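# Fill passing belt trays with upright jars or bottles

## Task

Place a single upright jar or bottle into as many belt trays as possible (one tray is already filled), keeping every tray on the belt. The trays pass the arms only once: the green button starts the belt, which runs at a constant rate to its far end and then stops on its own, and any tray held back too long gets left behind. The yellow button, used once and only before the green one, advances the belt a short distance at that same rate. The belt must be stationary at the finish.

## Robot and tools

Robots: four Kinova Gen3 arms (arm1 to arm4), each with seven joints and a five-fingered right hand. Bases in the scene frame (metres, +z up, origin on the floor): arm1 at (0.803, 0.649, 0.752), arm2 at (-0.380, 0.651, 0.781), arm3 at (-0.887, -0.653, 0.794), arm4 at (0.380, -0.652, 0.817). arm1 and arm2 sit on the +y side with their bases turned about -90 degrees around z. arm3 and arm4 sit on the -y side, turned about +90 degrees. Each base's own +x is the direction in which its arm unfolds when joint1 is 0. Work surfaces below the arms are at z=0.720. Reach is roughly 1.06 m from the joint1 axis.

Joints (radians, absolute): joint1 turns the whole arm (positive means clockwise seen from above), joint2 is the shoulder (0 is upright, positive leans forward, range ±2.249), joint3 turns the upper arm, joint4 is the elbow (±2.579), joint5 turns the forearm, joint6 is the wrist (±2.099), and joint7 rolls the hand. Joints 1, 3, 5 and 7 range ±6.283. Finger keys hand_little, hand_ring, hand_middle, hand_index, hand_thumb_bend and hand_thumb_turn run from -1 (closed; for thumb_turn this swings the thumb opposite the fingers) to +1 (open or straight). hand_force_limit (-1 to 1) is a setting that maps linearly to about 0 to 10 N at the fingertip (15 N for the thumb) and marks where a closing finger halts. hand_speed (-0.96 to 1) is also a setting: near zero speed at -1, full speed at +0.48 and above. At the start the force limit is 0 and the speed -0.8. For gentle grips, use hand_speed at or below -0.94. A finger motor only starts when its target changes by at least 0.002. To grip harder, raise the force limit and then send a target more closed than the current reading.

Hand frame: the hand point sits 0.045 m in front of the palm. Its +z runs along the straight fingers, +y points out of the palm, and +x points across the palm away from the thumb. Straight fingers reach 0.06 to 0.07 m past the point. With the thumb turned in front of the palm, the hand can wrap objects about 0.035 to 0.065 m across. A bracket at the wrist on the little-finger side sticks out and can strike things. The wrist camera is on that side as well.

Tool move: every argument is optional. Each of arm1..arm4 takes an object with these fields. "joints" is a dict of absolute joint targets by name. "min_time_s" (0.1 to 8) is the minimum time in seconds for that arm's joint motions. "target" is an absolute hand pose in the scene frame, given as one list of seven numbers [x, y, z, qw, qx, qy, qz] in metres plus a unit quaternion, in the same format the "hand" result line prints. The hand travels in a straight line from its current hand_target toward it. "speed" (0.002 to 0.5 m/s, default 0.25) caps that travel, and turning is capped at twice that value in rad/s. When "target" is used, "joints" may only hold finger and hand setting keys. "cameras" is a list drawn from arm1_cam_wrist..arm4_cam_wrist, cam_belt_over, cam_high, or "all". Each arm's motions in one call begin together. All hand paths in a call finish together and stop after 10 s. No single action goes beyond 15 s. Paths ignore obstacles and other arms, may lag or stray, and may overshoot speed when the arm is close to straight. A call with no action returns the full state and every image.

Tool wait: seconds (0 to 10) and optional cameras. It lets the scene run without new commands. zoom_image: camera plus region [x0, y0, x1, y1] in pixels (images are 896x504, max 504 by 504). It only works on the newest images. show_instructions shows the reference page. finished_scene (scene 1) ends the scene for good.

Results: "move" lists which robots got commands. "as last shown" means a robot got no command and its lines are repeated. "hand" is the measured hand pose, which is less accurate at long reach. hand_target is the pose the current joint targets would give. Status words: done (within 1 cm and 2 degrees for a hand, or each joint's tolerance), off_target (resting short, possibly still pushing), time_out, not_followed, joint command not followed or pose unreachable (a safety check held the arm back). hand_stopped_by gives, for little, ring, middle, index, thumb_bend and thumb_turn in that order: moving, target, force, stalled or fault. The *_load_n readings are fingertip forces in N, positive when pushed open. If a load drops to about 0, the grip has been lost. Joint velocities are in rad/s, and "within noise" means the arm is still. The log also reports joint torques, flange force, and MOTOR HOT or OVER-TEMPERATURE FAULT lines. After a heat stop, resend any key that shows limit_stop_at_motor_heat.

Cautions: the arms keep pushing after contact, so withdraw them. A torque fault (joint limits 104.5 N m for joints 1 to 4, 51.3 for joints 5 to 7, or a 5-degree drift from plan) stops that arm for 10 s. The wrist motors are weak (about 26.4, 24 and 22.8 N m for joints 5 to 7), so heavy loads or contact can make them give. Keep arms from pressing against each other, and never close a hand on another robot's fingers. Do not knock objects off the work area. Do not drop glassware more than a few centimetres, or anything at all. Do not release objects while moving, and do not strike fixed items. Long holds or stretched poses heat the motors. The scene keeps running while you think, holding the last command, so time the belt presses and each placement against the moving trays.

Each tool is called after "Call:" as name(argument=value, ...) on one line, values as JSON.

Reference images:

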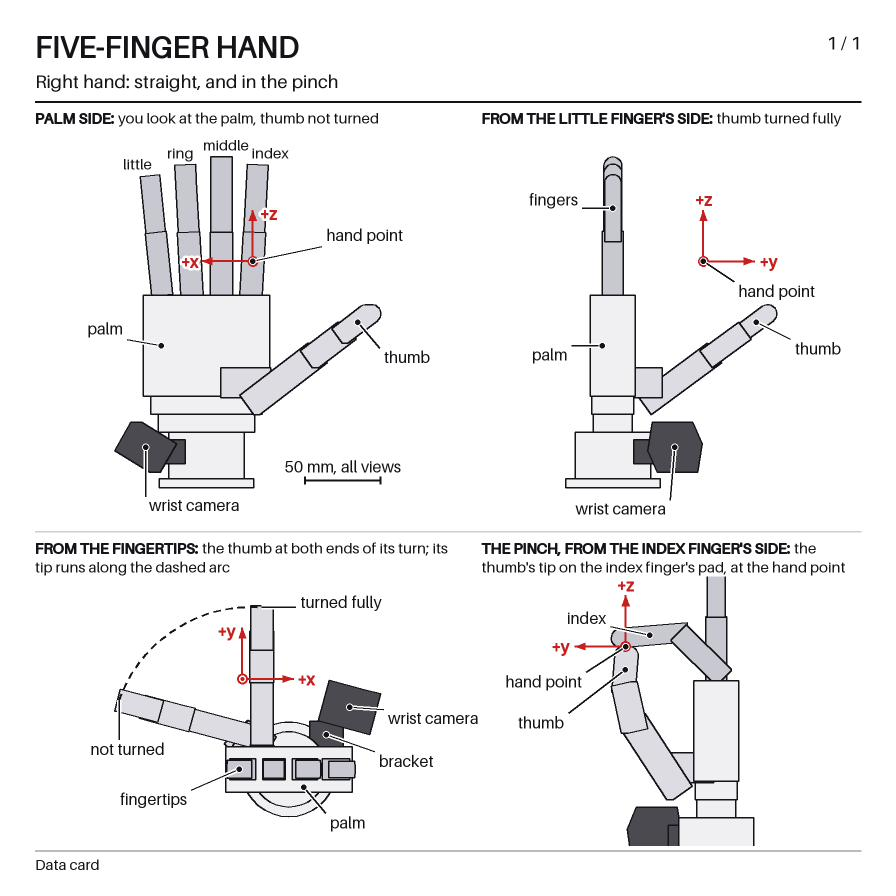

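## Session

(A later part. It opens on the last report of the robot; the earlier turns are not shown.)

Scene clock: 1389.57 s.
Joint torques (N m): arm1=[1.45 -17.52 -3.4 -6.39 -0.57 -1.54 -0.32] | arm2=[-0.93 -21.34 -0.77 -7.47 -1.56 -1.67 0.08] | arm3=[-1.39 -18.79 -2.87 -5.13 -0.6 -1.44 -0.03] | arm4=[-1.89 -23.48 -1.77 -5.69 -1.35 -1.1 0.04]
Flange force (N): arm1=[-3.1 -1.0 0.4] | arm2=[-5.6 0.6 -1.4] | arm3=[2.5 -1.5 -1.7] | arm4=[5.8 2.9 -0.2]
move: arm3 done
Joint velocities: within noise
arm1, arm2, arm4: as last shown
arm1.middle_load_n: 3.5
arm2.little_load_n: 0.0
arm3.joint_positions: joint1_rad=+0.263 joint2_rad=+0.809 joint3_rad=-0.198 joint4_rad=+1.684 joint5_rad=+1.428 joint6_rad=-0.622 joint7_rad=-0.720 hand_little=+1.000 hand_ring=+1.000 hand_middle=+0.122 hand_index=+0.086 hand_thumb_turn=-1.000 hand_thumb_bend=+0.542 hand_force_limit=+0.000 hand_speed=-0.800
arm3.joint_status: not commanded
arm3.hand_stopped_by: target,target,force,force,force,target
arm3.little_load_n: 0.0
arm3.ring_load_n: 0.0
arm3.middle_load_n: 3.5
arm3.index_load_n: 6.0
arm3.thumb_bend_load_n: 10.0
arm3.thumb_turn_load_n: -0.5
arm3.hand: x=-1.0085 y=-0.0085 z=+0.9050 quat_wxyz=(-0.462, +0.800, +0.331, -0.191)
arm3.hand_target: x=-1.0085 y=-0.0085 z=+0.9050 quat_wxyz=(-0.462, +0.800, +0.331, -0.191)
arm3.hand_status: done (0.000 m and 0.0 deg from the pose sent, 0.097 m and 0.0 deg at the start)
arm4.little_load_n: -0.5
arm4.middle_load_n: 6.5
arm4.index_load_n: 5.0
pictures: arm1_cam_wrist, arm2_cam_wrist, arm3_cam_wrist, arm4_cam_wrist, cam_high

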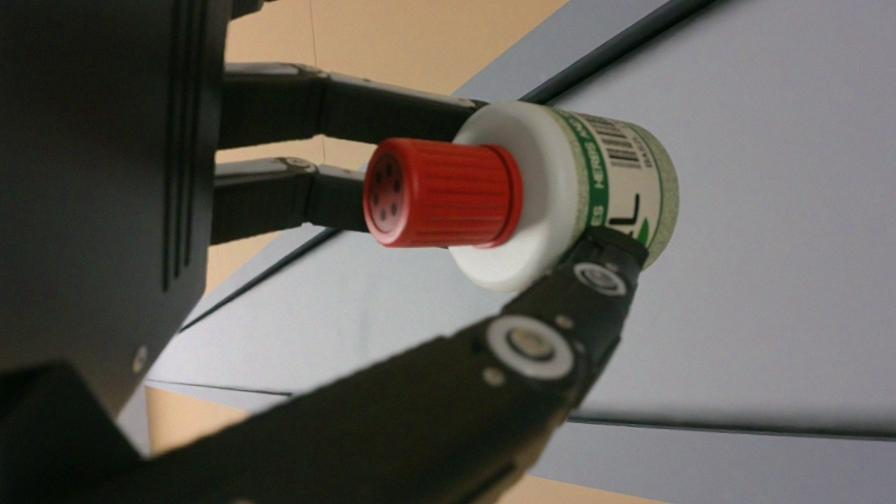

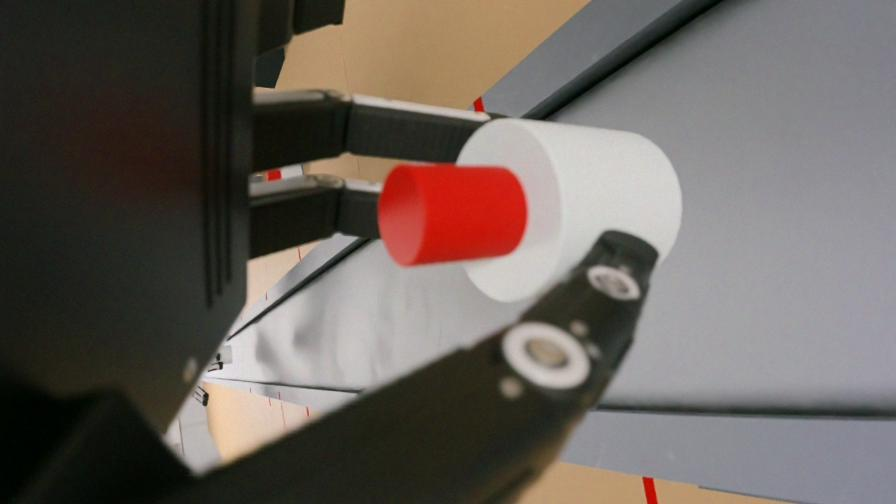

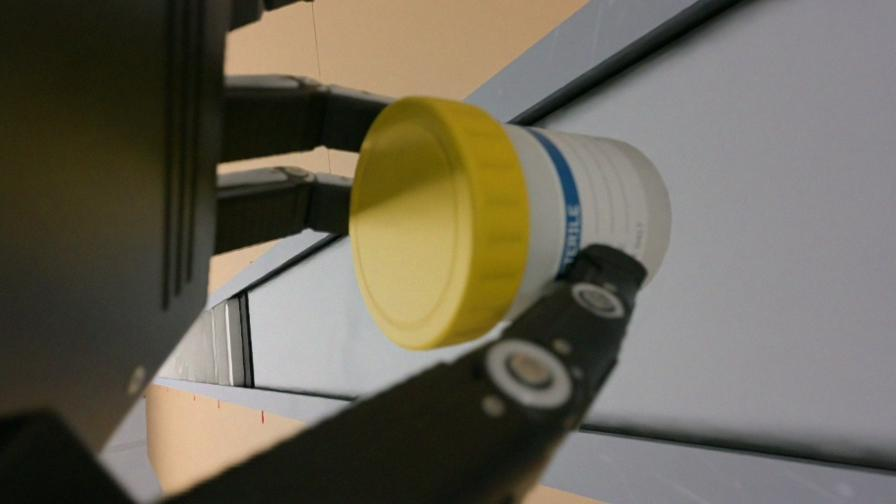

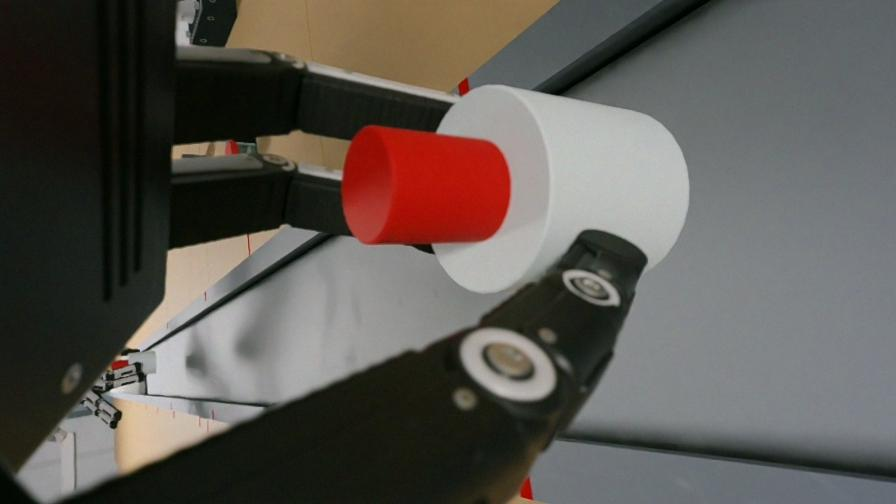

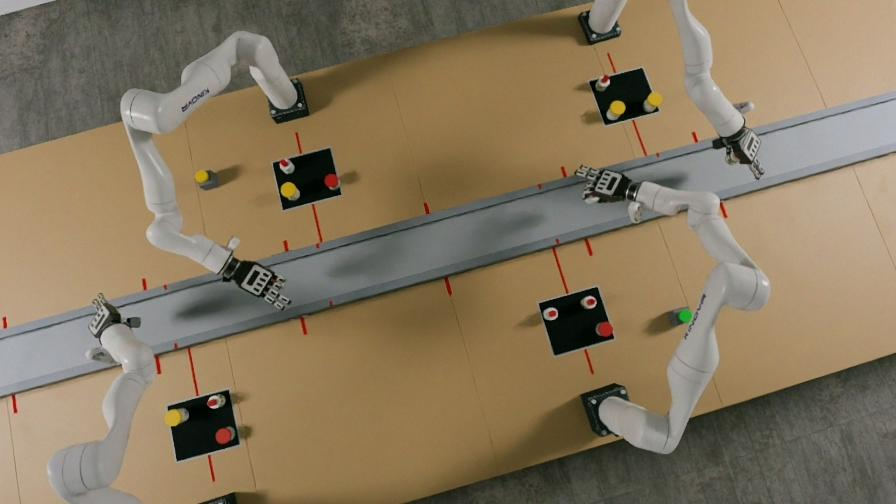

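Call:
move(arm1={"target": [1.0085, 0.0085, 0.808, 0.191, -0.331, 0.8, -0.462], "speed": 0.15}, arm2={"target": [-0.4915, 0.0085, 0.808, 0.191, -0.331, 0.8, -0.462], "speed": 0.15}, arm3={"target": [-1.0085, -0.0085, 0.808, 0.462, -0.8, -0.331, 0.191], "speed": 0.15}, arm4={"target": [0.304, -0.415, 0.855, 0.354, -0.612, -0.612, 0.354], "speed": 0.25})

Call:
move(arm1={"joints": {"hand_thumb_bend": 0.9, "hand_index": 0.7, "hand_middle": 0.7, "hand_speed": 0}}, arm2={"joints": {"hand_thumb_bend": 0.9, "hand_index": 0.7, "hand_middle": 0.7, "hand_speed": 0}}, arm3={"joints": {"hand_thumb_bend": 0.9, "hand_index": 0.7, "hand_middle": 0.7, "hand_speed": 0}}, arm4={"target": [0.304, -0.415, 0.763, 0.354, -0.612, -0.612, 0.354], "speed": 0.15})

Call:
move(arm1={"target": [1.0085, 0.0085, 0.885, 0.191, -0.331, 0.8, -0.462], "speed": 0.15}, arm2={"target": [-0.4915, 0.0085, 0.885, 0.191, -0.331, 0.8, -0.462], "speed": 0.15}, arm3={"target": [-1.0085, -0.0085, 0.885, 0.462, -0.8, -0.331, 0.191], "speed": 0.15}, arm4={"joints": {"hand_thumb_bend": 0.9, "hand_index": 0.7, "hand_middle": 0.7, "hand_speed": 0}})

Call:
move(arm1={"target": [0.7365, 0.3145, 0.86, 0.354, -0.612, 0.612, -0.354], "speed": 0.3, "joints": {"hand_thumb_bend": 0.8, "hand_index": 0.6, "hand_middle": 0.6, "hand_speed": 0}}, arm2={"target": [-0.431, 0.33, 0.86, 0.354, -0.612, 0.612, -0.354], "speed": 0.3, "joints": {"hand_thumb_bend": 0.8, "hand_index": 0.6, "hand_middle": 0.6, "hand_speed": 0}}, arm3={"target": [-0.819, -0.3195, 0.86, 0.354, -0.612, -0.612, 0.354], "speed": 0.3, "joints": {"hand_thumb_bend": 0.8, "hand_index": 0.6, "hand_middle": 0.6, "hand_speed": 0}}, arm4={"target": [0.304, -0.415, 0.86, 0.354, -0.612, -0.612, 0.354], "speed": 0.15, "joints": {"hand_thumb_bend": 0.8, "hand_index": 0.6, "hand_middle": 0.6, "hand_speed": 0}}, cameras=["arm1_cam_wrist", "arm2_cam_wrist", "arm3_cam_wrist", "arm4_cam_wrist"])

Call:
move(arm1={"target": [0.733, 0.4295, 0.86, 0.354, -0.612, 0.612, -0.354], "speed": 0.2}, arm2={"target": [-0.431, 0.428, 0.86, 0.354, -0.612, 0.612, -0.354], "speed": 0.2}, arm3={"target": [-0.808, -0.421, 0.86, 0.354, -0.612, -0.612, 0.354], "speed": 0.2}, arm4={"target": [0.298, -0.331, 0.86, 0.354, -0.612, -0.612, 0.354], "speed": 0.2}, cameras=["arm1_cam_wrist", "arm2_cam_wrist", "arm3_cam_wrist", "arm4_cam_wrist"])

Call:
move(arm1={"target": [0.876, 0.3085, 0.86, 0.354, -0.612, 0.612, -0.354], "speed": 0.2}, arm2={"target": [-0.289, 0.329, 0.86, 0.354, -0.612, 0.612, -0.354], "speed": 0.2}, arm3={"target": [-0.9465, -0.329, 0.86, 0.354, -0.612, -0.612, 0.354], "speed": 0.2}, arm4={"target": [0.4315, -0.331, 0.86, 0.354, -0.612, -0.612, 0.354], "speed": 0.2}, cameras=["arm1_cam_wrist", "arm2_cam_wrist", "arm3_cam_wrist", "arm4_cam_wrist"])

Call:
move(arm4={"target": [0.456, -0.419, 0.86, 0.354, -0.612, -0.612, 0.354], "speed": 0.2}, cameras=["arm4_cam_wrist"])

Scene clock: 1432.80 s.
Joint torques (N m): arm1=[1.54 -18.17 -3.06 -4.67 -0.34 -1.82 -0.35] | arm2=[-1.01 -20.15 -0.65 -6.09 -0.98 -1.37 0.18] | arm3=[-1.27 -19.3 -3.04 -3.55 -0.23 -1.62 0] | arm4=[-1.86 -13.71 -1.69 1.65 0.18 -2 0.06]
Flange force (N): arm1=[-4.4 -1.9 0.2] | arm2=[-6.7 -3.0 -4.2] | arm3=[2.4 -2.1 -1.5] | arm4=[0.2 4.1 -2.0]
move: arm1 done; arm2 done; arm3 done; arm4 done
Joint velocities: within noise
arm1.joint_positions: joint1_rad=+0.167 joint2_rad=+0.914 joint3_rad=-0.289 joint4_rad=+1.725 joint5_rad=+1.041 joint6_rad=-0.547 joint7_rad=-0.354 hand_little=+1.000 hand_ring=+1.000 hand_middle=+0.085 hand_index=+0.012 hand_thumb_turn=-1.000 hand_thumb_bend=+0.520 hand_force_limit=+0.000 hand_speed=-0.800
arm1.joint_status: not commanded
arm1.hand_stopped_by: target,target,force,force,force,target
arm1.little_load_n: 0.0
arm1.ring_load_n: 0.0
arm1.middle_load_n: 3.5
arm1.index_load_n: 8.0
arm1.thumb_bend_load_n: 11.0
arm1.thumb_turn_load_n: -0.5
arm1.hand: x=+1.0085 y=+0.0085 z=+0.8080 quat_wxyz=(-0.191, +0.331, -0.800, +0.462)
arm1.hand_target: x=+1.0085 y=+0.0085 z=+0.8080 quat_wxyz=(-0.191, +0.331, -0.800, +0.462)
arm1.hand_status: done (0.000 m and 0.0 deg from the pose sent, 0.097 m and 0.0 deg at the start)
arm2.joint_positions: joint1_rad=+0.566 joint2_rad=+1.091 joint3_rad=-0.088 joint4_rad=+1.345 joint5_rad=+1.816 joint6_rad=-0.962 joint7_rad=-0.844 hand_little=+1.000 hand_ring=+1.000 hand_middle=+0.067 hand_index=+0.012 hand_thumb_turn=-1.000 hand_thumb_bend=+0.511 hand_force_limit=+0.000 hand_speed=-0.800
arm2.joint_status: not commanded
arm2.hand_stopped_by: target,target,force,force,force,target
arm2.little_load_n: 0.0
arm2.ring_load_n: 0.0
arm2.middle_load_n: 4.5
arm2.index_load_n: 5.5
arm2.thumb_bend_load_n: 9.0
arm2.thumb_turn_load_n: 0.0
arm2.hand: x=-0.4915 y=+0.0085 z=+0.8080 quat_wxyz=(-0.191, +0.331, -0.800, +0.462)
arm2.hand_target: x=-0.4915 y=+0.0085 z=+0.8080 quat_wxyz=(-0.191, +0.331, -0.800, +0.462)
arm2.hand_status: done (0.000 m and 0.0 deg from the pose sent, 0.097 m and 0.0 deg at the start)
arm3.joint_positions: joint1_rad=+0.265 joint2_rad=+1.008 joint3_rad=-0.198 joint4_rad=+1.677 joint5_rad=+1.223 joint6_rad=-0.665 joint7_rad=-0.415 hand_little=+1.000 hand_ring=+1.000 hand_middle=+0.122 hand_index=+0.086 hand_thumb_turn=-1.000 hand_thumb_bend=+0.542 hand_force_limit=+0.000 hand_speed=-0.800
arm3.joint_status: not commanded
arm3.hand_stopped_by: target,target,force,force,force,target
arm3.little_load_n: 0.0
arm3.ring_load_n: -0.5
arm3.middle_load_n: 4.0
arm3.index_load_n: 6.5
arm3.thumb_bend_load_n: 10.0
arm3.thumb_turn_load_n: -0.5
arm3.hand: x=-1.0085 y=-0.0085 z=+0.8080 quat_wxyz=(-0.462, +0.800, +0.331, -0.191)
arm3.hand_target: x=-1.0085 y=-0.0085 z=+0.8080 quat_wxyz=(-0.462, +0.800, +0.331, -0.191)
arm3.hand_status: done (0.000 m and 0.0 deg from the pose sent, 0.097 m and 0.0 deg at the start)
arm4.joint_positions: joint1_rad=+0.613 joint2_rad=+0.859 joint3_rad=-0.112 joint4_rad=+2.271 joint5_rad=+2.122 joint6_rad=-0.991 joint7_rad=-0.081 hand_little=+1.000 hand_ring=+1.000 hand_middle=+0.067 hand_index=-0.007 hand_thumb_turn=-1.000 hand_thumb_bend=+0.506 hand_force_limit=+0.000 hand_speed=-0.800
arm4.joint_status: not commanded
arm4.hand_stopped_by: target,target,force,force,force,target
arm4.little_load_n: 0.0
arm4.ring_load_n: 0.0
arm4.middle_load_n: 7.0
arm4.index_load_n: 5.0
arm4.thumb_bend_load_n: 10.0
arm4.thumb_turn_load_n: -0.5
arm4.hand: x=+0.3040 y=-0.4150 z=+0.8550 quat_wxyz=(-0.354, +0.612, +0.612, -0.354)
arm4.hand_target: x=+0.3040 y=-0.4150 z=+0.8550 quat_wxyz=(-0.354, +0.612, +0.612, -0.354)
arm4.hand_status: done (0.000 m and 0.0 deg from the pose sent, 0.450 m and 45.1 deg at the start)
pictures: none

Scene clock: 1433.97 s.
Joint torques (N m): arm1=[1.47 -18.55 -3.42 -4.78 -0.36 -1.95 -0.34] | arm2=[-0.97 -21.68 -1.09 -6.35 -1.18 -1.92 0.08] | arm3=[-1.4 -19.63 -3.21 -3.74 -0.27 -1.78 -0.03] | arm4=[-1.91 -14.97 -2.22 3.37 0.52 -2 0.05]
Flange force (N): arm1=[-4.2 -1.2 0.6] | arm2=[-5.9 -0.7 -2.1] | arm3=[2.3 -1.5 -1.4] | arm4=[-0.7 4.4 -0.8]
move: arm1 done; arm2 done; arm3 done; arm4 done
Joint velocities: within noise
arm1.joint_positions: joint1_rad=+0.167 joint2_rad=+0.914 joint3_rad=-0.289 joint4_rad=+1.725 joint5_rad=+1.041 joint6_rad=-0.547 joint7_rad=-0.354 hand_little=+1.000 hand_ring=+1.000 hand_middle=+0.700 hand_index=+0.700 hand_thumb_turn=-1.000 hand_thumb_bend=+0.900 hand_force_limit=+0.000 hand_speed=+0.000
arm1.joint_status: all done
arm1.hand_stopped_by: target,target,target,target,target,target
arm1.little_load_n: 0.0
arm1.ring_load_n: 0.0
arm1.middle_load_n: 0.0
arm1.index_load_n: 0.0
arm1.thumb_bend_load_n: 0.0
arm1.thumb_turn_load_n: 0.0
arm1.hand: x=+1.0085 y=+0.0085 z=+0.8080 quat_wxyz=(-0.191, +0.331, -0.800, +0.462)
arm1.hand_target: x=+1.0085 y=+0.0085 z=+0.8080 quat_wxyz=(-0.191, +0.331, -0.800, +0.462)
arm1.hand_status: not commanded
arm2.joint_positions: joint1_rad=+0.566 joint2_rad=+1.091 joint3_rad=-0.088 joint4_rad=+1.345 joint5_rad=+1.816 joint6_rad=-0.962 joint7_rad=-0.844 hand_little=+1.000 hand_ring=+1.000 hand_middle=+0.700 hand_index=+0.700 hand_thumb_turn=-1.000 hand_thumb_bend=+0.900 hand_force_limit=+0.000 hand_speed=+0.000
arm2.joint_status: all done
arm2.hand_stopped_by: target,target,target,target,target,target
arm2.little_load_n: 0.0
arm2.ring_load_n: 0.0
arm2.middle_load_n: 0.0
arm2.index_load_n: 0.0
arm2.thumb_bend_load_n: 0.0
arm2.thumb_turn_load_n: 0.0
arm2.hand: x=-0.4915 y=+0.0085 z=+0.8080 quat_wxyz=(-0.191, +0.331, -0.800, +0.462)
arm2.hand_target: x=-0.4915 y=+0.0085 z=+0.8080 quat_wxyz=(-0.191, +0.331, -0.800, +0.462)
arm2.hand_status: not commanded
arm3.joint_positions: joint1_rad=+0.265 joint2_rad=+1.008 joint3_rad=-0.197 joint4_rad=+1.677 joint5_rad=+1.223 joint6_rad=-0.665 joint7_rad=-0.415 hand_little=+1.000 hand_ring=+1.000 hand_middle=+0.700 hand_index=+0.700 hand_thumb_turn=-1.000 hand_thumb_bend=+0.900 hand_force_limit=+0.000 hand_speed=+0.000
arm3.joint_status: all done
arm3.hand_stopped_by: target,target,target,target,target,target
arm3.little_load_n: 0.0
arm3.ring_load_n: -0.5
arm3.middle_load_n: 0.0
arm3.index_load_n: 0.0
arm3.thumb_bend_load_n: 0.0
arm3.thumb_turn_load_n: 0.0
arm3.hand: x=-1.0085 y=-0.0085 z=+0.8080 quat_wxyz=(-0.462, +0.800, +0.331, -0.191)
arm3.hand_target: x=-1.0085 y=-0.0085 z=+0.8080 quat_wxyz=(-0.462, +0.800, +0.331, -0.191)
arm3.hand_status: not commanded
arm4.joint_positions: joint1_rad=+0.635 joint2_rad=+1.138 joint3_rad=-0.133 joint4_rad=+2.199 joint5_rad=+2.038 joint6_rad=-0.857 joint7_rad=+0.117 hand_little=+1.000 hand_ring=+1.000 hand_middle=+0.067 hand_index=-0.007 hand_thumb_turn=-1.000 hand_thumb_bend=+0.506 hand_force_limit=+0.000 hand_speed=-0.800
arm4.joint_status: not commanded
arm4.hand_stopped_by: target,target,force,force,force,target
arm4.little_load_n: 0.0
arm4.ring_load_n: 0.0
arm4.middle_load_n: 6.5
arm4.index_load_n: 5.0
arm4.thumb_bend_load_n: 10.0
arm4.thumb_turn_load_n: 0.0
arm4.hand: x=+0.3040 y=-0.4150 z=+0.7630 quat_wxyz=(-0.354, +0.612, +0.612, -0.354)
arm4.hand_target: x=+0.3040 y=-0.4150 z=+0.7630 quat_wxyz=(-0.354, +0.612, +0.612, -0.354)
arm4.hand_status: done (0.000 m and 0.0 deg from the pose sent, 0.092 m and 0.0 deg at the start)
pictures: none

Scene clock: 1435.07 s.
Joint torques (N m): arm1=[1.45 -17.59 -3.45 -5.97 -0.5 -1.69 -0.33] | arm2=[-0.95 -21.14 -0.79 -7.09 -1.41 -1.66 0.09] | arm3=[-1.33 -18.89 -2.98 -4.81 -0.51 -1.56 -0.03] | arm4=[-1.85 -14.83 -2.08 3.26 0.53 -1.85 0.05]
Flange force (N): arm1=[-4.0 -0.7 0.5] | arm2=[-5.5 0.0 -1.8] | arm3=[2.3 -1.6 -1.6] | arm4=[-0.7 3.7 -1.0]
move: arm1 done; arm2 done; arm3 done; arm4 done
Joint velocities: within noise
arm1.joint_positions: joint1_rad=+0.212 joint2_rad=+0.768 joint3_rad=-0.358 joint4_rad=+1.710 joint5_rad=+1.272 joint6_rad=-0.446 joint7_rad=-0.638 hand_little=+1.000 hand_ring=+1.000 hand_middle=+0.700 hand_index=+0.700 hand_thumb_turn=-1.000 hand_thumb_bend=+0.900 hand_force_limit=+0.000 hand_speed=+0.000
arm1.joint_status: not commanded
arm1.hand_stopped_by: target,target,target,target,target,target
arm1.little_load_n: -0.5
arm1.ring_load_n: 0.0
arm1.middle_load_n: 0.0
arm1.index_load_n: 0.0
arm1.thumb_bend_load_n: 0.0
arm1.thumb_turn_load_n: 0.0
arm1.hand: x=+1.0085 y=+0.0085 z=+0.8851 quat_wxyz=(-0.191, +0.331, -0.800, +0.462)
arm1.hand_target: x=+1.0085 y=+0.0085 z=+0.8850 quat_wxyz=(-0.191, +0.331, -0.800, +0.462)
arm1.hand_status: done (0.000 m and 0.0 deg from the pose sent, 0.077 m and 0.0 deg at the start)
arm2.joint_positions: joint1_rad=+0.551 joint2_rad=+0.956 joint3_rad=-0.060 joint4_rad=+1.349 joint5_rad=+1.869 joint6_rad=-1.011 joint7_rad=-0.989 hand_little=+1.000 hand_ring=+1.000 hand_middle=+0.700 hand_index=+0.700 hand_thumb_turn=-1.000 hand_thumb_bend=+0.900 hand_force_limit=+0.000 hand_speed=+0.000
arm2.joint_status: not commanded
arm2.hand_stopped_by: target,target,target,target,target,target
arm2.little_load_n: 0.0
arm2.ring_load_n: 0.0
arm2.middle_load_n: 0.0
arm2.index_load_n: 0.0
arm2.thumb_bend_load_n: 0.0
arm2.thumb_turn_load_n: 0.0
arm2.hand: x=-0.4915 y=+0.0085 z=+0.8850 quat_wxyz=(-0.191, +0.331, -0.800, +0.462)
arm2.hand_target: x=-0.4915 y=+0.0085 z=+0.8850 quat_wxyz=(-0.191, +0.331, -0.800, +0.462)
arm2.hand_status: done (0.000 m and 0.0 deg from the pose sent, 0.077 m and 0.0 deg at the start)
arm3.joint_positions: joint1_rad=+0.268 joint2_rad=+0.849 joint3_rad=-0.205 joint4_rad=+1.688 joint5_rad=+1.380 joint6_rad=-0.624 joint7_rad=-0.647 hand_little=+1.000 hand_ring=+1.000 hand_middle=+0.700 hand_index=+0.700 hand_thumb_turn=-1.000 hand_thumb_bend=+0.900 hand_force_limit=+0.000 hand_speed=+0.000
arm3.joint_status: not commanded
arm3.hand_stopped_by: target,target,target,target,target,target
arm3.little_load_n: 0.0
arm3.ring_load_n: 0.0
arm3.middle_load_n: 0.0
arm3.index_load_n: 0.0
arm3.thumb_bend_load_n: 0.0
arm3.thumb_turn_load_n: 0.0
arm3.hand: x=-1.0085 y=-0.0085 z=+0.8850 quat_wxyz=(-0.462, +0.800, +0.331, -0.191)
arm3.hand_target: x=-1.0085 y=-0.0085 z=+0.8850 quat_wxyz=(-0.462, +0.800, +0.331, -0.191)
arm3.hand_status: done (0.000 m and 0.0 deg from the pose sent, 0.077 m and 0.0 deg at the start)
arm4.joint_positions: joint1_rad=+0.635 joint2_rad=+1.138 joint3_rad=-0.133 joint4_rad=+2.199 joint5_rad=+2.038 joint6_rad=-0.857 joint7_rad=+0.117 hand_little=+1.000 hand_ring=+1.000 hand_middle=+0.700 hand_index=+0.700 hand_thumb_turn=-1.000 hand_thumb_bend=+0.900 hand_force_limit=+0.000 hand_speed=+0.000
arm4.joint_status: all done
arm4.hand_stopped_by: target,target,target,target,target,target
arm4.little_load_n: 0.0
arm4.ring_load_n: 0.0
arm4.middle_load_n: 0.0
arm4.index_load_n: 0.0
arm4.thumb_bend_load_n: 0.0
arm4.thumb_turn_load_n: 0.0
arm4.hand: x=+0.3040 y=-0.4150 z=+0.7630 quat_wxyz=(-0.354, +0.612, +0.612, -0.354)
arm4.hand_target: x=+0.3040 y=-0.4150 z=+0.7630 quat_wxyz=(-0.354, +0.612, +0.612, -0.354)
arm4.hand_status: not commanded
pictures: none

Scene clock: 1437.03 s.
Joint torques (N m): arm1=[1.61 -15.17 -1.97 -2.62 -0.98 -1.82 -0.32] | arm2=[-0.97 -15.76 -0.23 -3.27 -0.72 -2.42 0.11] | arm3=[-1.24 -16.35 -1.59 -1.45 -0.54 -1.79 -0.03] | arm4=[-1.83 -13.52 -1.61 1.44 0.16 -1.86 0.05]
Flange force (N): arm1=[1.3 -3.1 -0.5] | arm2=[-3.6 -2.8 1.8] | arm3=[1.3 -0.5 -4.6] | arm4=[0.1 3.5 -2.3]
move: arm1 done; arm2 done; arm3 done; arm4 done
Joint velocities: within noise
arm1.joint_positions: joint1_rad=+0.798 joint2_rad=+0.796 joint3_rad=-0.126 joint4_rad=+1.733 joint5_rad=+2.436 joint6_rad=-1.423 joint7_rad=-0.523 hand_little=+1.000 hand_ring=+1.000 hand_middle=+0.600 hand_index=+0.600 hand_thumb_turn=-1.000 hand_thumb_bend=+0.800 hand_force_limit=+0.000 hand_speed=+0.000
arm1.joint_status: all done
arm1.hand_stopped_by: target,target,target,target,target,target
arm1.little_load_n: 0.0
arm1.ring_load_n: 0.0
arm1.middle_load_n: 0.0
arm1.index_load_n: 0.0
arm1.thumb_bend_load_n: 0.0
arm1.thumb_turn_load_n: 0.0
arm1.hand: x=+0.7365 y=+0.3145 z=+0.8600 quat_wxyz=(-0.354, +0.612, -0.612, +0.354)
arm1.hand_target: x=+0.7365 y=+0.3145 z=+0.8600 quat_wxyz=(-0.354, +0.612, -0.612, +0.354)
arm1.hand_status: done (0.000 m and 0.0 deg from the pose sent, 0.410 m and 45.1 deg at the start)
arm2.joint_positions: joint1_rad=+0.689 joint2_rad=+0.833 joint3_rad=-0.059 joint4_rad=+1.809 joint5_rad=+2.393 joint6_rad=-1.358 joint7_rad=-0.426 hand_little=+1.000 hand_ring=+1.000 hand_middle=+0.600 hand_index=+0.600 hand_thumb_turn=-1.000 hand_thumb_bend=+0.800 hand_force_limit=+0.000 hand_speed=+0.000
arm2.joint_status: all done
arm2.hand_stopped_by: target,target,target,target,target,target
arm2.little_load_n: 0.0
arm2.ring_load_n: 0.0
arm2.middle_load_n: 0.0
arm2.index_load_n: 0.0
arm2.thumb_bend_load_n: 0.0
arm2.thumb_turn_load_n: 0.0
arm2.hand: x=-0.4310 y=+0.3300 z=+0.8600 quat_wxyz=(-0.354, +0.612, -0.612, +0.354)
arm2.hand_target: x=-0.4310 y=+0.3300 z=+0.8600 quat_wxyz=(-0.354, +0.612, -0.612, +0.354)
arm2.hand_status: done (0.000 m and 0.0 deg from the pose sent, 0.328 m and 45.1 deg at the start)
arm3.joint_positions: joint1_rad=+0.705 joint2_rad=+0.869 joint3_rad=-0.002 joint4_rad=+1.749 joint5_rad=+2.379 joint6_rad=-1.392 joint7_rad=-0.408 hand_little=+1.000 hand_ring=+1.000 hand_middle=+0.600 hand_index=+0.600 hand_thumb_turn=-1.000 hand_thumb_bend=+0.800 hand_force_limit=+0.000 hand_speed=+0.000
arm3.joint_status: all done
arm3.hand_stopped_by: target,target,target,target,target,target
arm3.little_load_n: 0.0
arm3.ring_load_n: 0.0
arm3.middle_load_n: 0.0
arm3.index_load_n: 0.0
arm3.thumb_bend_load_n: 0.0
arm3.thumb_turn_load_n: 0.0
arm3.hand: x=-0.8190 y=-0.3195 z=+0.8600 quat_wxyz=(-0.354, +0.612, +0.612, -0.354)
arm3.hand_target: x=-0.8190 y=-0.3195 z=+0.8600 quat_wxyz=(-0.354, +0.612, +0.612, -0.354)
arm3.hand_status: done (0.000 m and 0.0 deg from the pose sent, 0.365 m and 45.1 deg at the start)
arm4.joint_positions: joint1_rad=+0.611 joint2_rad=+0.843 joint3_rad=-0.109 joint4_rad=+2.273 joint5_rad=+2.127 joint6_rad=-1.001 joint7_rad=-0.093 hand_little=+1.000 hand_ring=+1.000 hand_middle=+0.600 hand_index=+0.600 hand_thumb_turn=-1.000 hand_thumb_bend=+0.800 hand_force_limit=+0.000 hand_speed=+0.000
arm4.joint_status: all done
arm4.hand_stopped_by: target,target,target,target,target,target
arm4.little_load_n: 0.0
arm4.ring_load_n: 0.0
arm4.middle_load_n: 0.0
arm4.index_load_n: 0.0
arm4.thumb_bend_load_n: 0.0
arm4.thumb_turn_load_n: 0.5
arm4.hand: x=+0.3040 y=-0.4150 z=+0.8600 quat_wxyz=(-0.354, +0.612, +0.612, -0.354)
arm4.hand_target: x=+0.3040 y=-0.4150 z=+0.8600 quat_wxyz=(-0.354, +0.612, +0.612, -0.354)
arm4.hand_status: done (0.000 m and 0.0 deg from the pose sent, 0.097 m and 0.0 deg at the start)

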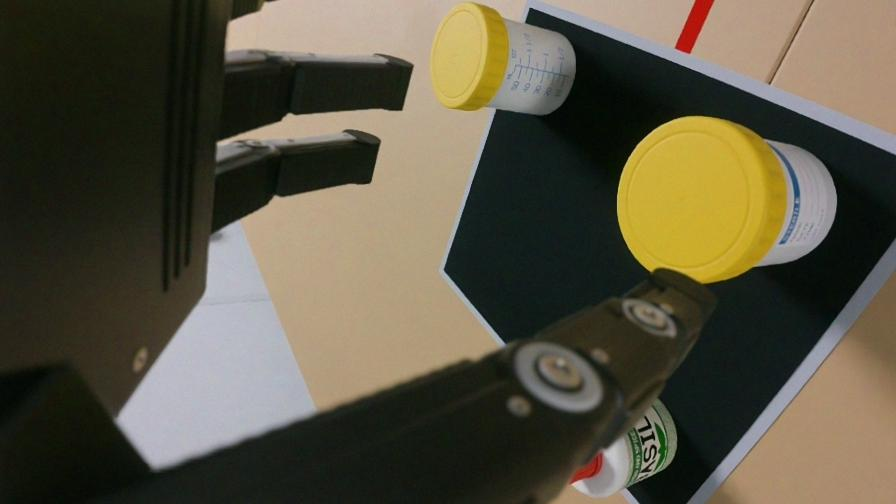

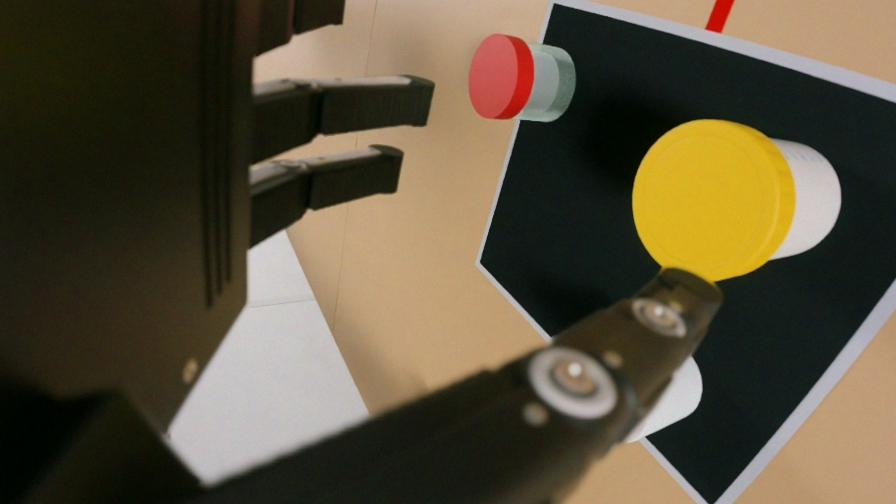

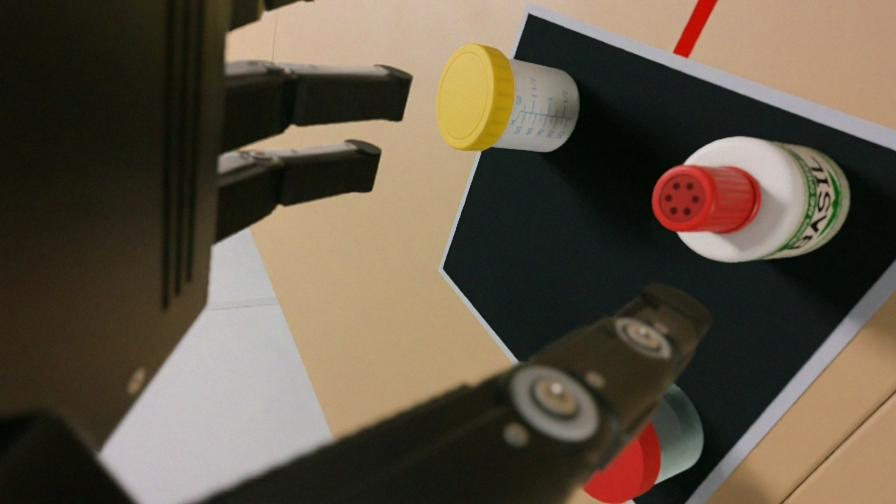

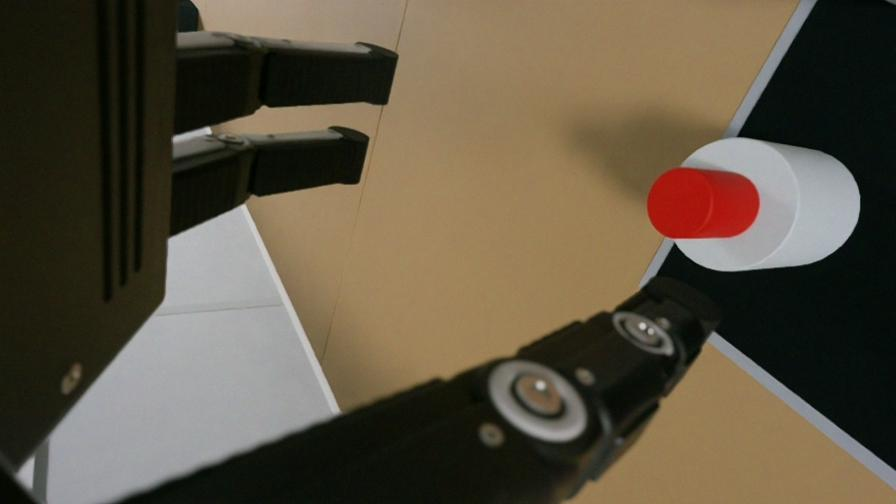

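Scene clock: 1438.17 s.
Joint torques (N m): arm1=[1.54 -12.43 -1.35 -1 -0.6 -1.99 -0.32] | arm2=[-0.97 -13.45 0.21 -1.8 -0.35 -2.5 0.11] | arm3=[-1.17 -14.23 -1.1 -0.01 -0.18 -1.9 -0.04] | arm4=[-1.88 -15.79 -1.87 -0.27 -0.22 -1.77 0.07]
Flange force (N): arm1=[1.9 -3.3 -1.4] | arm2=[-2.8 -2.7 2.1] | arm3=[0.7 -0.4 -5.0] | arm4=[1.4 3.5 -2.6]
move: arm1 done; arm2 done; arm3 done; arm4 done
Joint velocities: within noise
arm1.joint_positions: joint1_rad=+0.953 joint2_rad=+0.700 joint3_rad=-0.073 joint4_rad=+2.004 joint5_rad=+2.541 joint6_rad=-1.372 joint7_rad=-0.315 hand_little=+1.000 hand_ring=+1.000 hand_middle=+0.600 hand_index=+0.600 hand_thumb_turn=-1.000 hand_thumb_bend=+0.800 hand_force_limit=+0.000 hand_speed=+0.000
arm1.joint_status: not commanded
arm1.hand_stopped_by: target,target,target,target,target,target
arm1.little_load_n: 0.0
arm1.ring_load_n: -0.5
arm1.middle_load_n: 0.0
arm1.index_load_n: 0.0
arm1.thumb_bend_load_n: 0.0
arm1.thumb_turn_load_n: 0.0
arm1.hand: x=+0.7330 y=+0.4295 z=+0.8600 quat_wxyz=(-0.354, +0.612, -0.612, +0.354)
arm1.hand_target: x=+0.7330 y=+0.4295 z=+0.8600 quat_wxyz=(-0.354, +0.612, -0.612, +0.354)
arm1.hand_status: done (0.000 m and 0.0 deg from the pose sent, 0.115 m and 0.0 deg at the start)
arm2.joint_positions: joint1_rad=+0.814 joint2_rad=+0.762 joint3_rad=-0.013 joint4_rad=+2.051 joint5_rad=+2.475 joint6_rad=-1.292 joint7_rad=-0.241 hand_little=+1.000 hand_ring=+1.000 hand_middle=+0.600 hand_index=+0.600 hand_thumb_turn=-1.000 hand_thumb_bend=+0.800 hand_force_limit=+0.000 hand_speed=+0.000
arm2.joint_status: not commanded
arm2.hand_stopped_by: target,target,target,target,target,target
arm2.little_load_n: 0.0
arm2.ring_load_n: 0.0
arm2.middle_load_n: 0.0
arm2.index_load_n: 0.0
arm2.thumb_bend_load_n: 0.0
arm2.thumb_turn_load_n: 0.0
arm2.hand: x=-0.4310 y=+0.4280 z=+0.8600 quat_wxyz=(-0.354, +0.612, -0.612, +0.354)
arm2.hand_target: x=-0.4310 y=+0.4280 z=+0.8600 quat_wxyz=(-0.354, +0.612, -0.612, +0.354)
arm2.hand_status: done (0.000 m and 0.0 deg from the pose sent, 0.098 m and 0.0 deg at the start)
arm3.joint_positions: joint1_rad=+0.840 joint2_rad=+0.804 joint3_rad=+0.052 joint4_rad=+1.973 joint5_rad=+2.480 joint6_rad=-1.341 joint7_rad=-0.217 hand_little=+1.000 hand_ring=+1.000 hand_middle=+0.600 hand_index=+0.600 hand_thumb_turn=-1.000 hand_thumb_bend=+0.800 hand_force_limit=+0.000 hand_speed=+0.000
arm3.joint_status: not commanded
arm3.hand_stopped_by: target,target,target,target,target,target
arm3.little_load_n: 0.0
arm3.ring_load_n: 0.0
arm3.middle_load_n: 0.0
arm3.index_load_n: 0.0
arm3.thumb_bend_load_n: 0.0
arm3.thumb_turn_load_n: 0.0
arm3.hand: x=-0.8080 y=-0.4210 z=+0.8600 quat_wxyz=(-0.354, +0.612, +0.612, -0.354)
arm3.hand_target: x=-0.8080 y=-0.4210 z=+0.8600 quat_wxyz=(-0.354, +0.612, +0.612, -0.354)
arm3.hand_status: done (0.000 m and 0.0 deg from the pose sent, 0.102 m and 0.0 deg at the start)
arm4.joint_positions: joint1_rad=+0.505 joint2_rad=+0.873 joint3_rad=-0.127 joint4_rad=+2.042 joint5_rad=+2.120 joint6_rad=-1.075 joint7_rad=-0.301 hand_little=+1.000 hand_ring=+1.000 hand_middle=+0.600 hand_index=+0.600 hand_thumb_turn=-1.000 hand_thumb_bend=+0.800 hand_force_limit=+0.000 hand_speed=+0.000
arm4.joint_status: not commanded
arm4.hand_stopped_by: target,target,target,target,target,target
arm4.little_load_n: 0.0
arm4.ring_load_n: 0.0
arm4.middle_load_n: 0.0
arm4.index_load_n: 0.0
arm4.thumb_bend_load_n: 0.0
arm4.thumb_turn_load_n: 0.0
arm4.hand: x=+0.2980 y=-0.3310 z=+0.8600 quat_wxyz=(-0.354, +0.612, +0.612, -0.354)
arm4.hand_target: x=+0.2980 y=-0.3310 z=+0.8600 quat_wxyz=(-0.354, +0.612, +0.612, -0.354)
arm4.hand_status: done (0.000 m and 0.0 deg from the pose sent, 0.084 m and 0.0 deg at the start)

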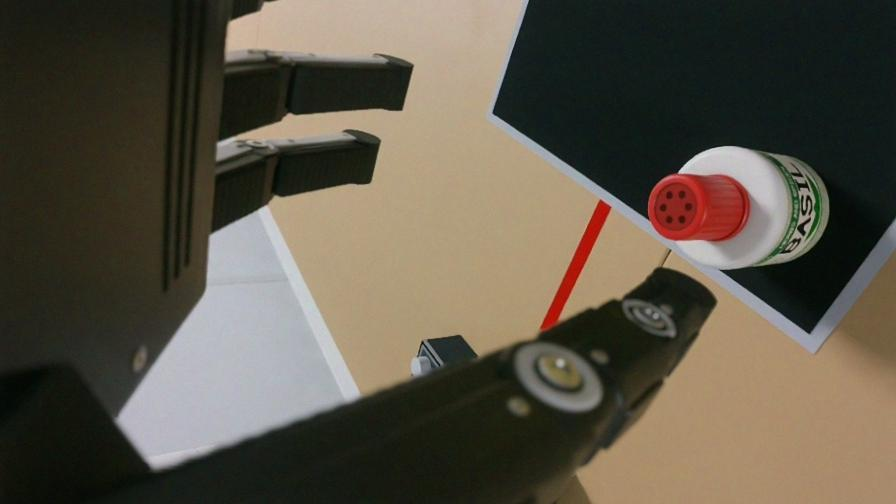

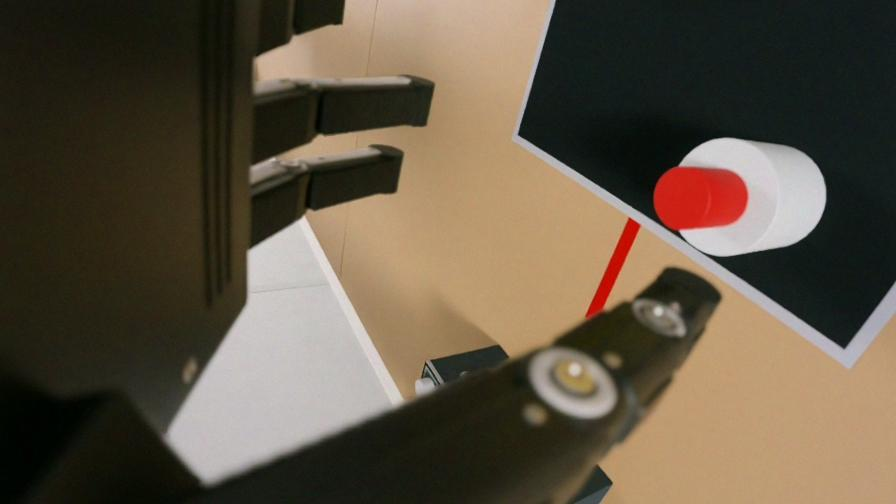

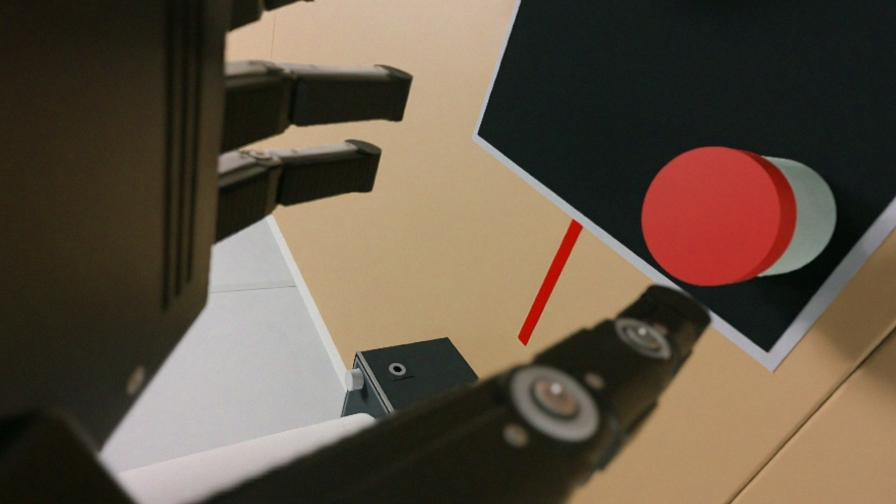

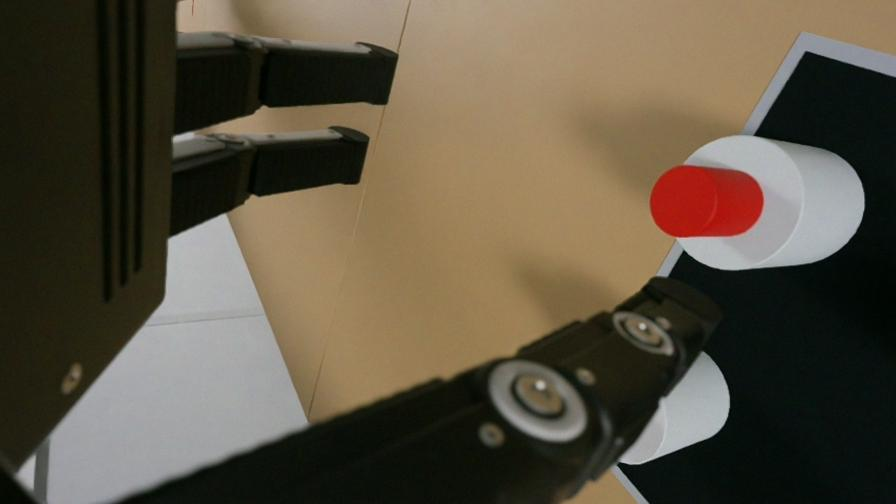

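Scene clock: 1439.67 s.
Joint torques (N m): arm1=[1.53 -13.14 -2.59 -1.99 -0.94 -1.85 -0.34] | arm2=[-0.95 -13.78 -0.96 -2.49 -0.59 -2.42 0.09] | arm3=[-1.28 -14.21 -2.27 -0.41 -0.4 -1.83 -0.05] | arm4=[-1.91 -17.7 -1.13 -1.27 -0.42 -1.75 0.05]
Flange force (N): arm1=[1.5 -3.3 -0.5] | arm2=[-4.1 -2.5 0.9] | arm3=[1.7 -0.7 -4.5] | arm4=[1.2 3.7 -3.4]
move: arm1 done; arm2 done; arm3 done; arm4 done
Joint velocities: within noise
arm1.joint_positions: joint1_rad=+0.610 joint2_rad=+0.712 joint3_rad=-0.246 joint4_rad=+1.985 joint5_rad=+2.226 joint6_rad=-1.142 joint7_rad=-0.526 hand_little=+1.000 hand_ring=+1.000 hand_middle=+0.600 hand_index=+0.600 hand_thumb_turn=-1.000 hand_thumb_bend=+0.800 hand_force_limit=+0.000 hand_speed=+0.000
arm1.joint_status: not commanded
arm1.hand_stopped_by: target,target,target,target,target,target
arm1.little_load_n: 0.0
arm1.ring_load_n: 0.0
arm1.middle_load_n: 0.0
arm1.index_load_n: 0.0
arm1.thumb_bend_load_n: 0.0
arm1.thumb_turn_load_n: 0.0
arm1.hand: x=+0.8760 y=+0.3085 z=+0.8600 quat_wxyz=(-0.354, +0.612, -0.612, +0.354)
arm1.hand_target: x=+0.8760 y=+0.3085 z=+0.8600 quat_wxyz=(-0.354, +0.612, -0.612, +0.354)
arm1.hand_status: done (0.000 m and 0.0 deg from the pose sent, 0.187 m and 0.0 deg at the start)
arm2.joint_positions: joint1_rad=+0.496 joint2_rad=+0.763 joint3_rad=-0.198 joint4_rad=+2.068 joint5_rad=+2.146 joint6_rad=-1.072 joint7_rad=-0.398 hand_little=+1.000 hand_ring=+1.000 hand_middle=+0.600 hand_index=+0.600 hand_thumb_turn=-1.000 hand_thumb_bend=+0.800 hand_force_limit=+0.000 hand_speed=+0.000
arm2.joint_status: not commanded
arm2.hand_stopped_by: target,target,target,target,target,target
arm2.little_load_n: 0.0
arm2.ring_load_n: 0.0
arm2.middle_load_n: 0.0
arm2.index_load_n: 0.0
arm2.thumb_bend_load_n: 0.0
arm2.thumb_turn_load_n: 0.0
arm2.hand: x=-0.2890 y=+0.3290 z=+0.8600 quat_wxyz=(-0.354, +0.612, -0.612, +0.354)
arm2.hand_target: x=-0.2890 y=+0.3290 z=+0.8600 quat_wxyz=(-0.354, +0.612, -0.612, +0.354)
arm2.hand_status: done (0.000 m and 0.0 deg from the pose sent, 0.173 m and 0.0 deg at the start)
arm3.joint_positions: joint1_rad=+0.546 joint2_rad=+0.791 joint3_rad=-0.114 joint4_rad=+2.027 joint5_rad=+2.179 joint6_rad=-1.128 joint7_rad=-0.360 hand_little=+1.000 hand_ring=+1.000 hand_middle=+0.600 hand_index=+0.600 hand_thumb_turn=-1.000 hand_thumb_bend=+0.800 hand_force_limit=+0.000 hand_speed=+0.000
arm3.joint_status: not commanded
arm3.hand_stopped_by: target,target,target,target,target,target
arm3.little_load_n: 0.0
arm3.ring_load_n: 0.0
arm3.middle_load_n: 0.0
arm3.index_load_n: -0.5
arm3.thumb_bend_load_n: 0.0
arm3.thumb_turn_load_n: 0.0
arm3.hand: x=-0.9465 y=-0.3290 z=+0.8600 quat_wxyz=(-0.354, +0.612, +0.612, -0.354)
arm3.hand_target: x=-0.9465 y=-0.3290 z=+0.8600 quat_wxyz=(-0.354, +0.612, +0.612, -0.354)
arm3.hand_status: done (0.000 m and 0.0 deg from the pose sent, 0.166 m and 0.0 deg at the start)
arm4.joint_positions: joint1_rad=+0.683 joint2_rad=+0.932 joint3_rad=+0.003 joint4_rad=+1.791 joint5_rad=+2.356 joint6_rad=-1.337 joint7_rad=-0.350 hand_little=+1.000 hand_ring=+1.000 hand_middle=+0.600 hand_index=+0.600 hand_thumb_turn=-1.000 hand_thumb_bend=+0.800 hand_force_limit=+0.000 hand_speed=+0.000
arm4.joint_status: not commanded
arm4.hand_stopped_by: target,target,target,target,target,target
arm4.little_load_n: 0.0
arm4.ring_load_n: 0.0
arm4.middle_load_n: 0.0
arm4.index_load_n: 0.0
arm4.thumb_bend_load_n: 0.0
arm4.thumb_turn_load_n: 0.0
arm4.hand: x=+0.4315 y=-0.3310 z=+0.8600 quat_wxyz=(-0.354, +0.612, +0.612, -0.354)
arm4.hand_target: x=+0.4315 y=-0.3310 z=+0.8600 quat_wxyz=(-0.354, +0.612, +0.612, -0.354)
arm4.hand_status: done (0.000 m and 0.0 deg from the pose sent, 0.134 m and 0.0 deg at the start)

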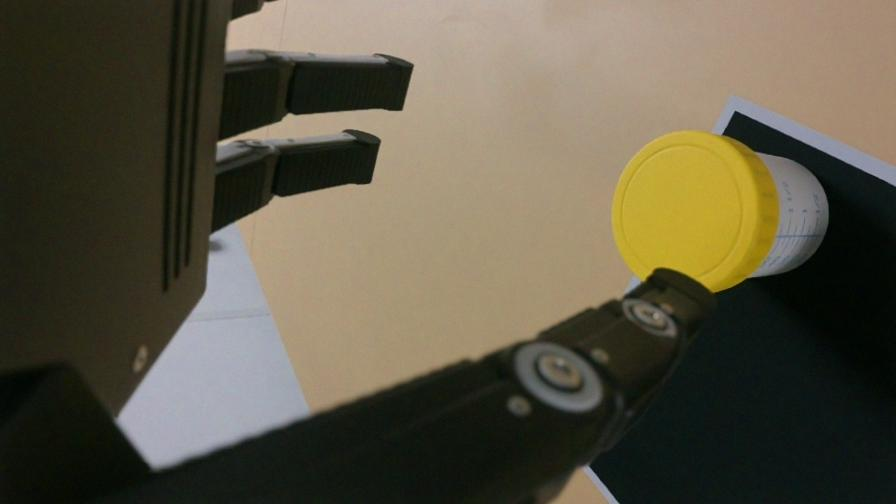

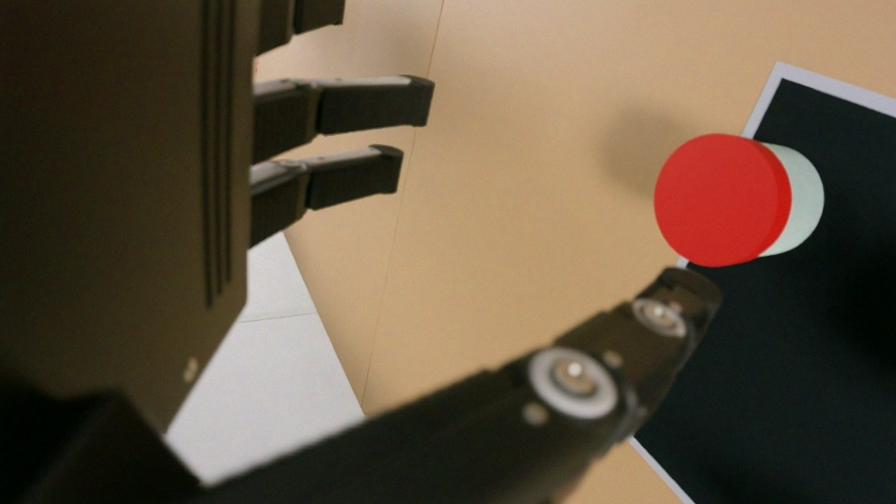

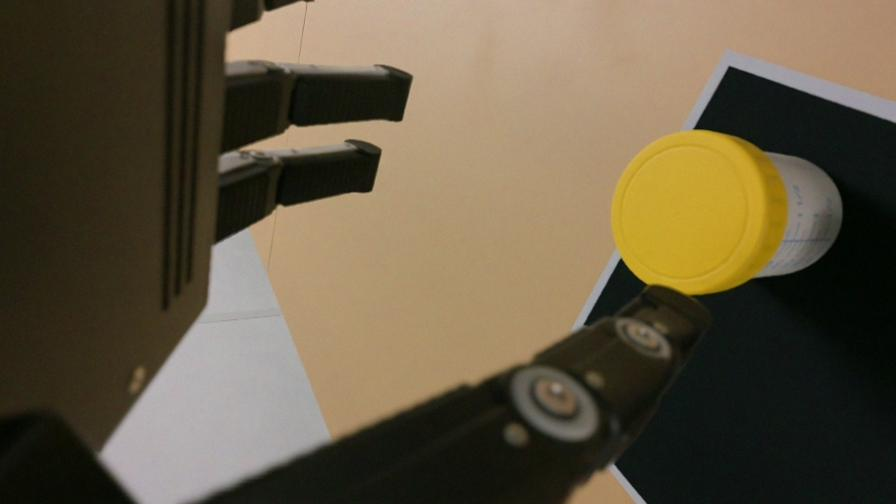

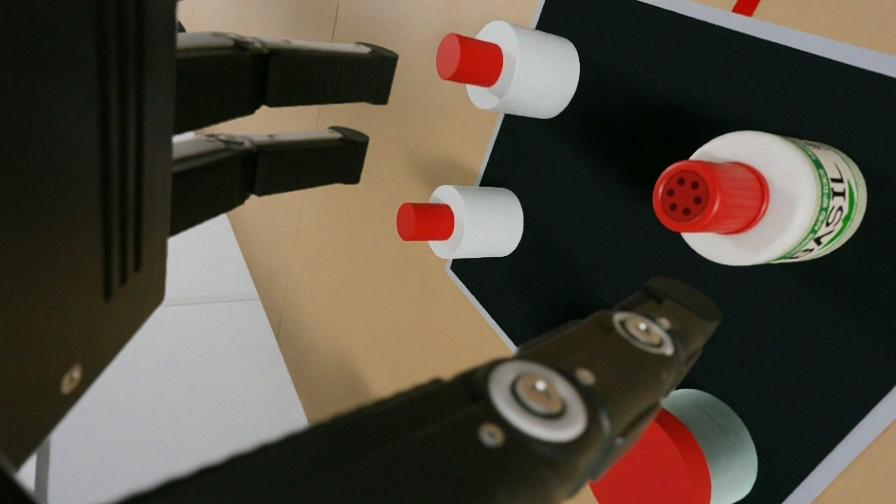

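Scene clock: 1440.70 s.
Joint torques (N m): arm1=[1.51 -13.09 -2.57 -2.05 -0.93 -1.78 -0.33] | arm2=[-0.97 -13.75 -0.98 -2.49 -0.61 -2.42 0.08] | arm3=[-1.3 -14.22 -2.29 -0.39 -0.42 -1.84 -0.07] | arm4=[-1.97 -16.03 -0.58 -0.1 -0.06 -1.84 0.06]
Flange force (N): arm1=[1.3 -3.5 -0.7] | arm2=[-4.2 -2.5 0.8] | arm3=[1.7 -0.6 -4.6] | arm4=[0.2 3.7 -3.3]
move: arm4 done
Joint velocities: within noise
arm1, arm2, arm3: as last shown
arm3.index_load_n: 0.0
arm4.joint_positions: joint1_rad=+0.817 joint2_rad=+0.893 joint3_rad=+0.063 joint4_rad=+1.948 joint5_rad=+2.461 joint6_rad=-1.317 joint7_rad=-0.187 hand_little=+1.000 hand_ring=+1.000 hand_middle=+0.600 hand_index=+0.600 hand_thumb_turn=-1.000 hand_thumb_bend=+0.800 hand_force_limit=+0.000 hand_speed=+0.000
arm4.joint_status: not commanded
arm4.hand_stopped_by: target,target,target,target,target,target
arm4.little_load_n: 0.0
arm4.ring_load_n: 0.0
arm4.middle_load_n: 0.0
arm4.index_load_n: 0.0
arm4.thumb_bend_load_n: 0.0
arm4.thumb_turn_load_n: 0.0
arm4.hand: x=+0.4560 y=-0.4190 z=+0.8600 quat_wxyz=(-0.354, +0.612, +0.612, -0.354)
arm4.hand_target: x=+0.4560 y=-0.4190 z=+0.8600 quat_wxyz=(-0.354, +0.612, +0.612, -0.354)
arm4.hand_status: done (0.000 m and 0.0 deg from the pose sent, 0.091 m and 0.0 deg at the start)

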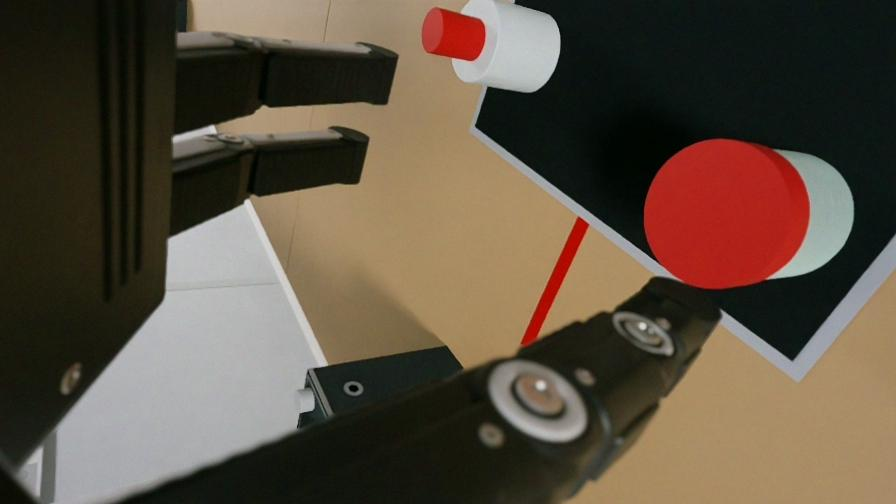

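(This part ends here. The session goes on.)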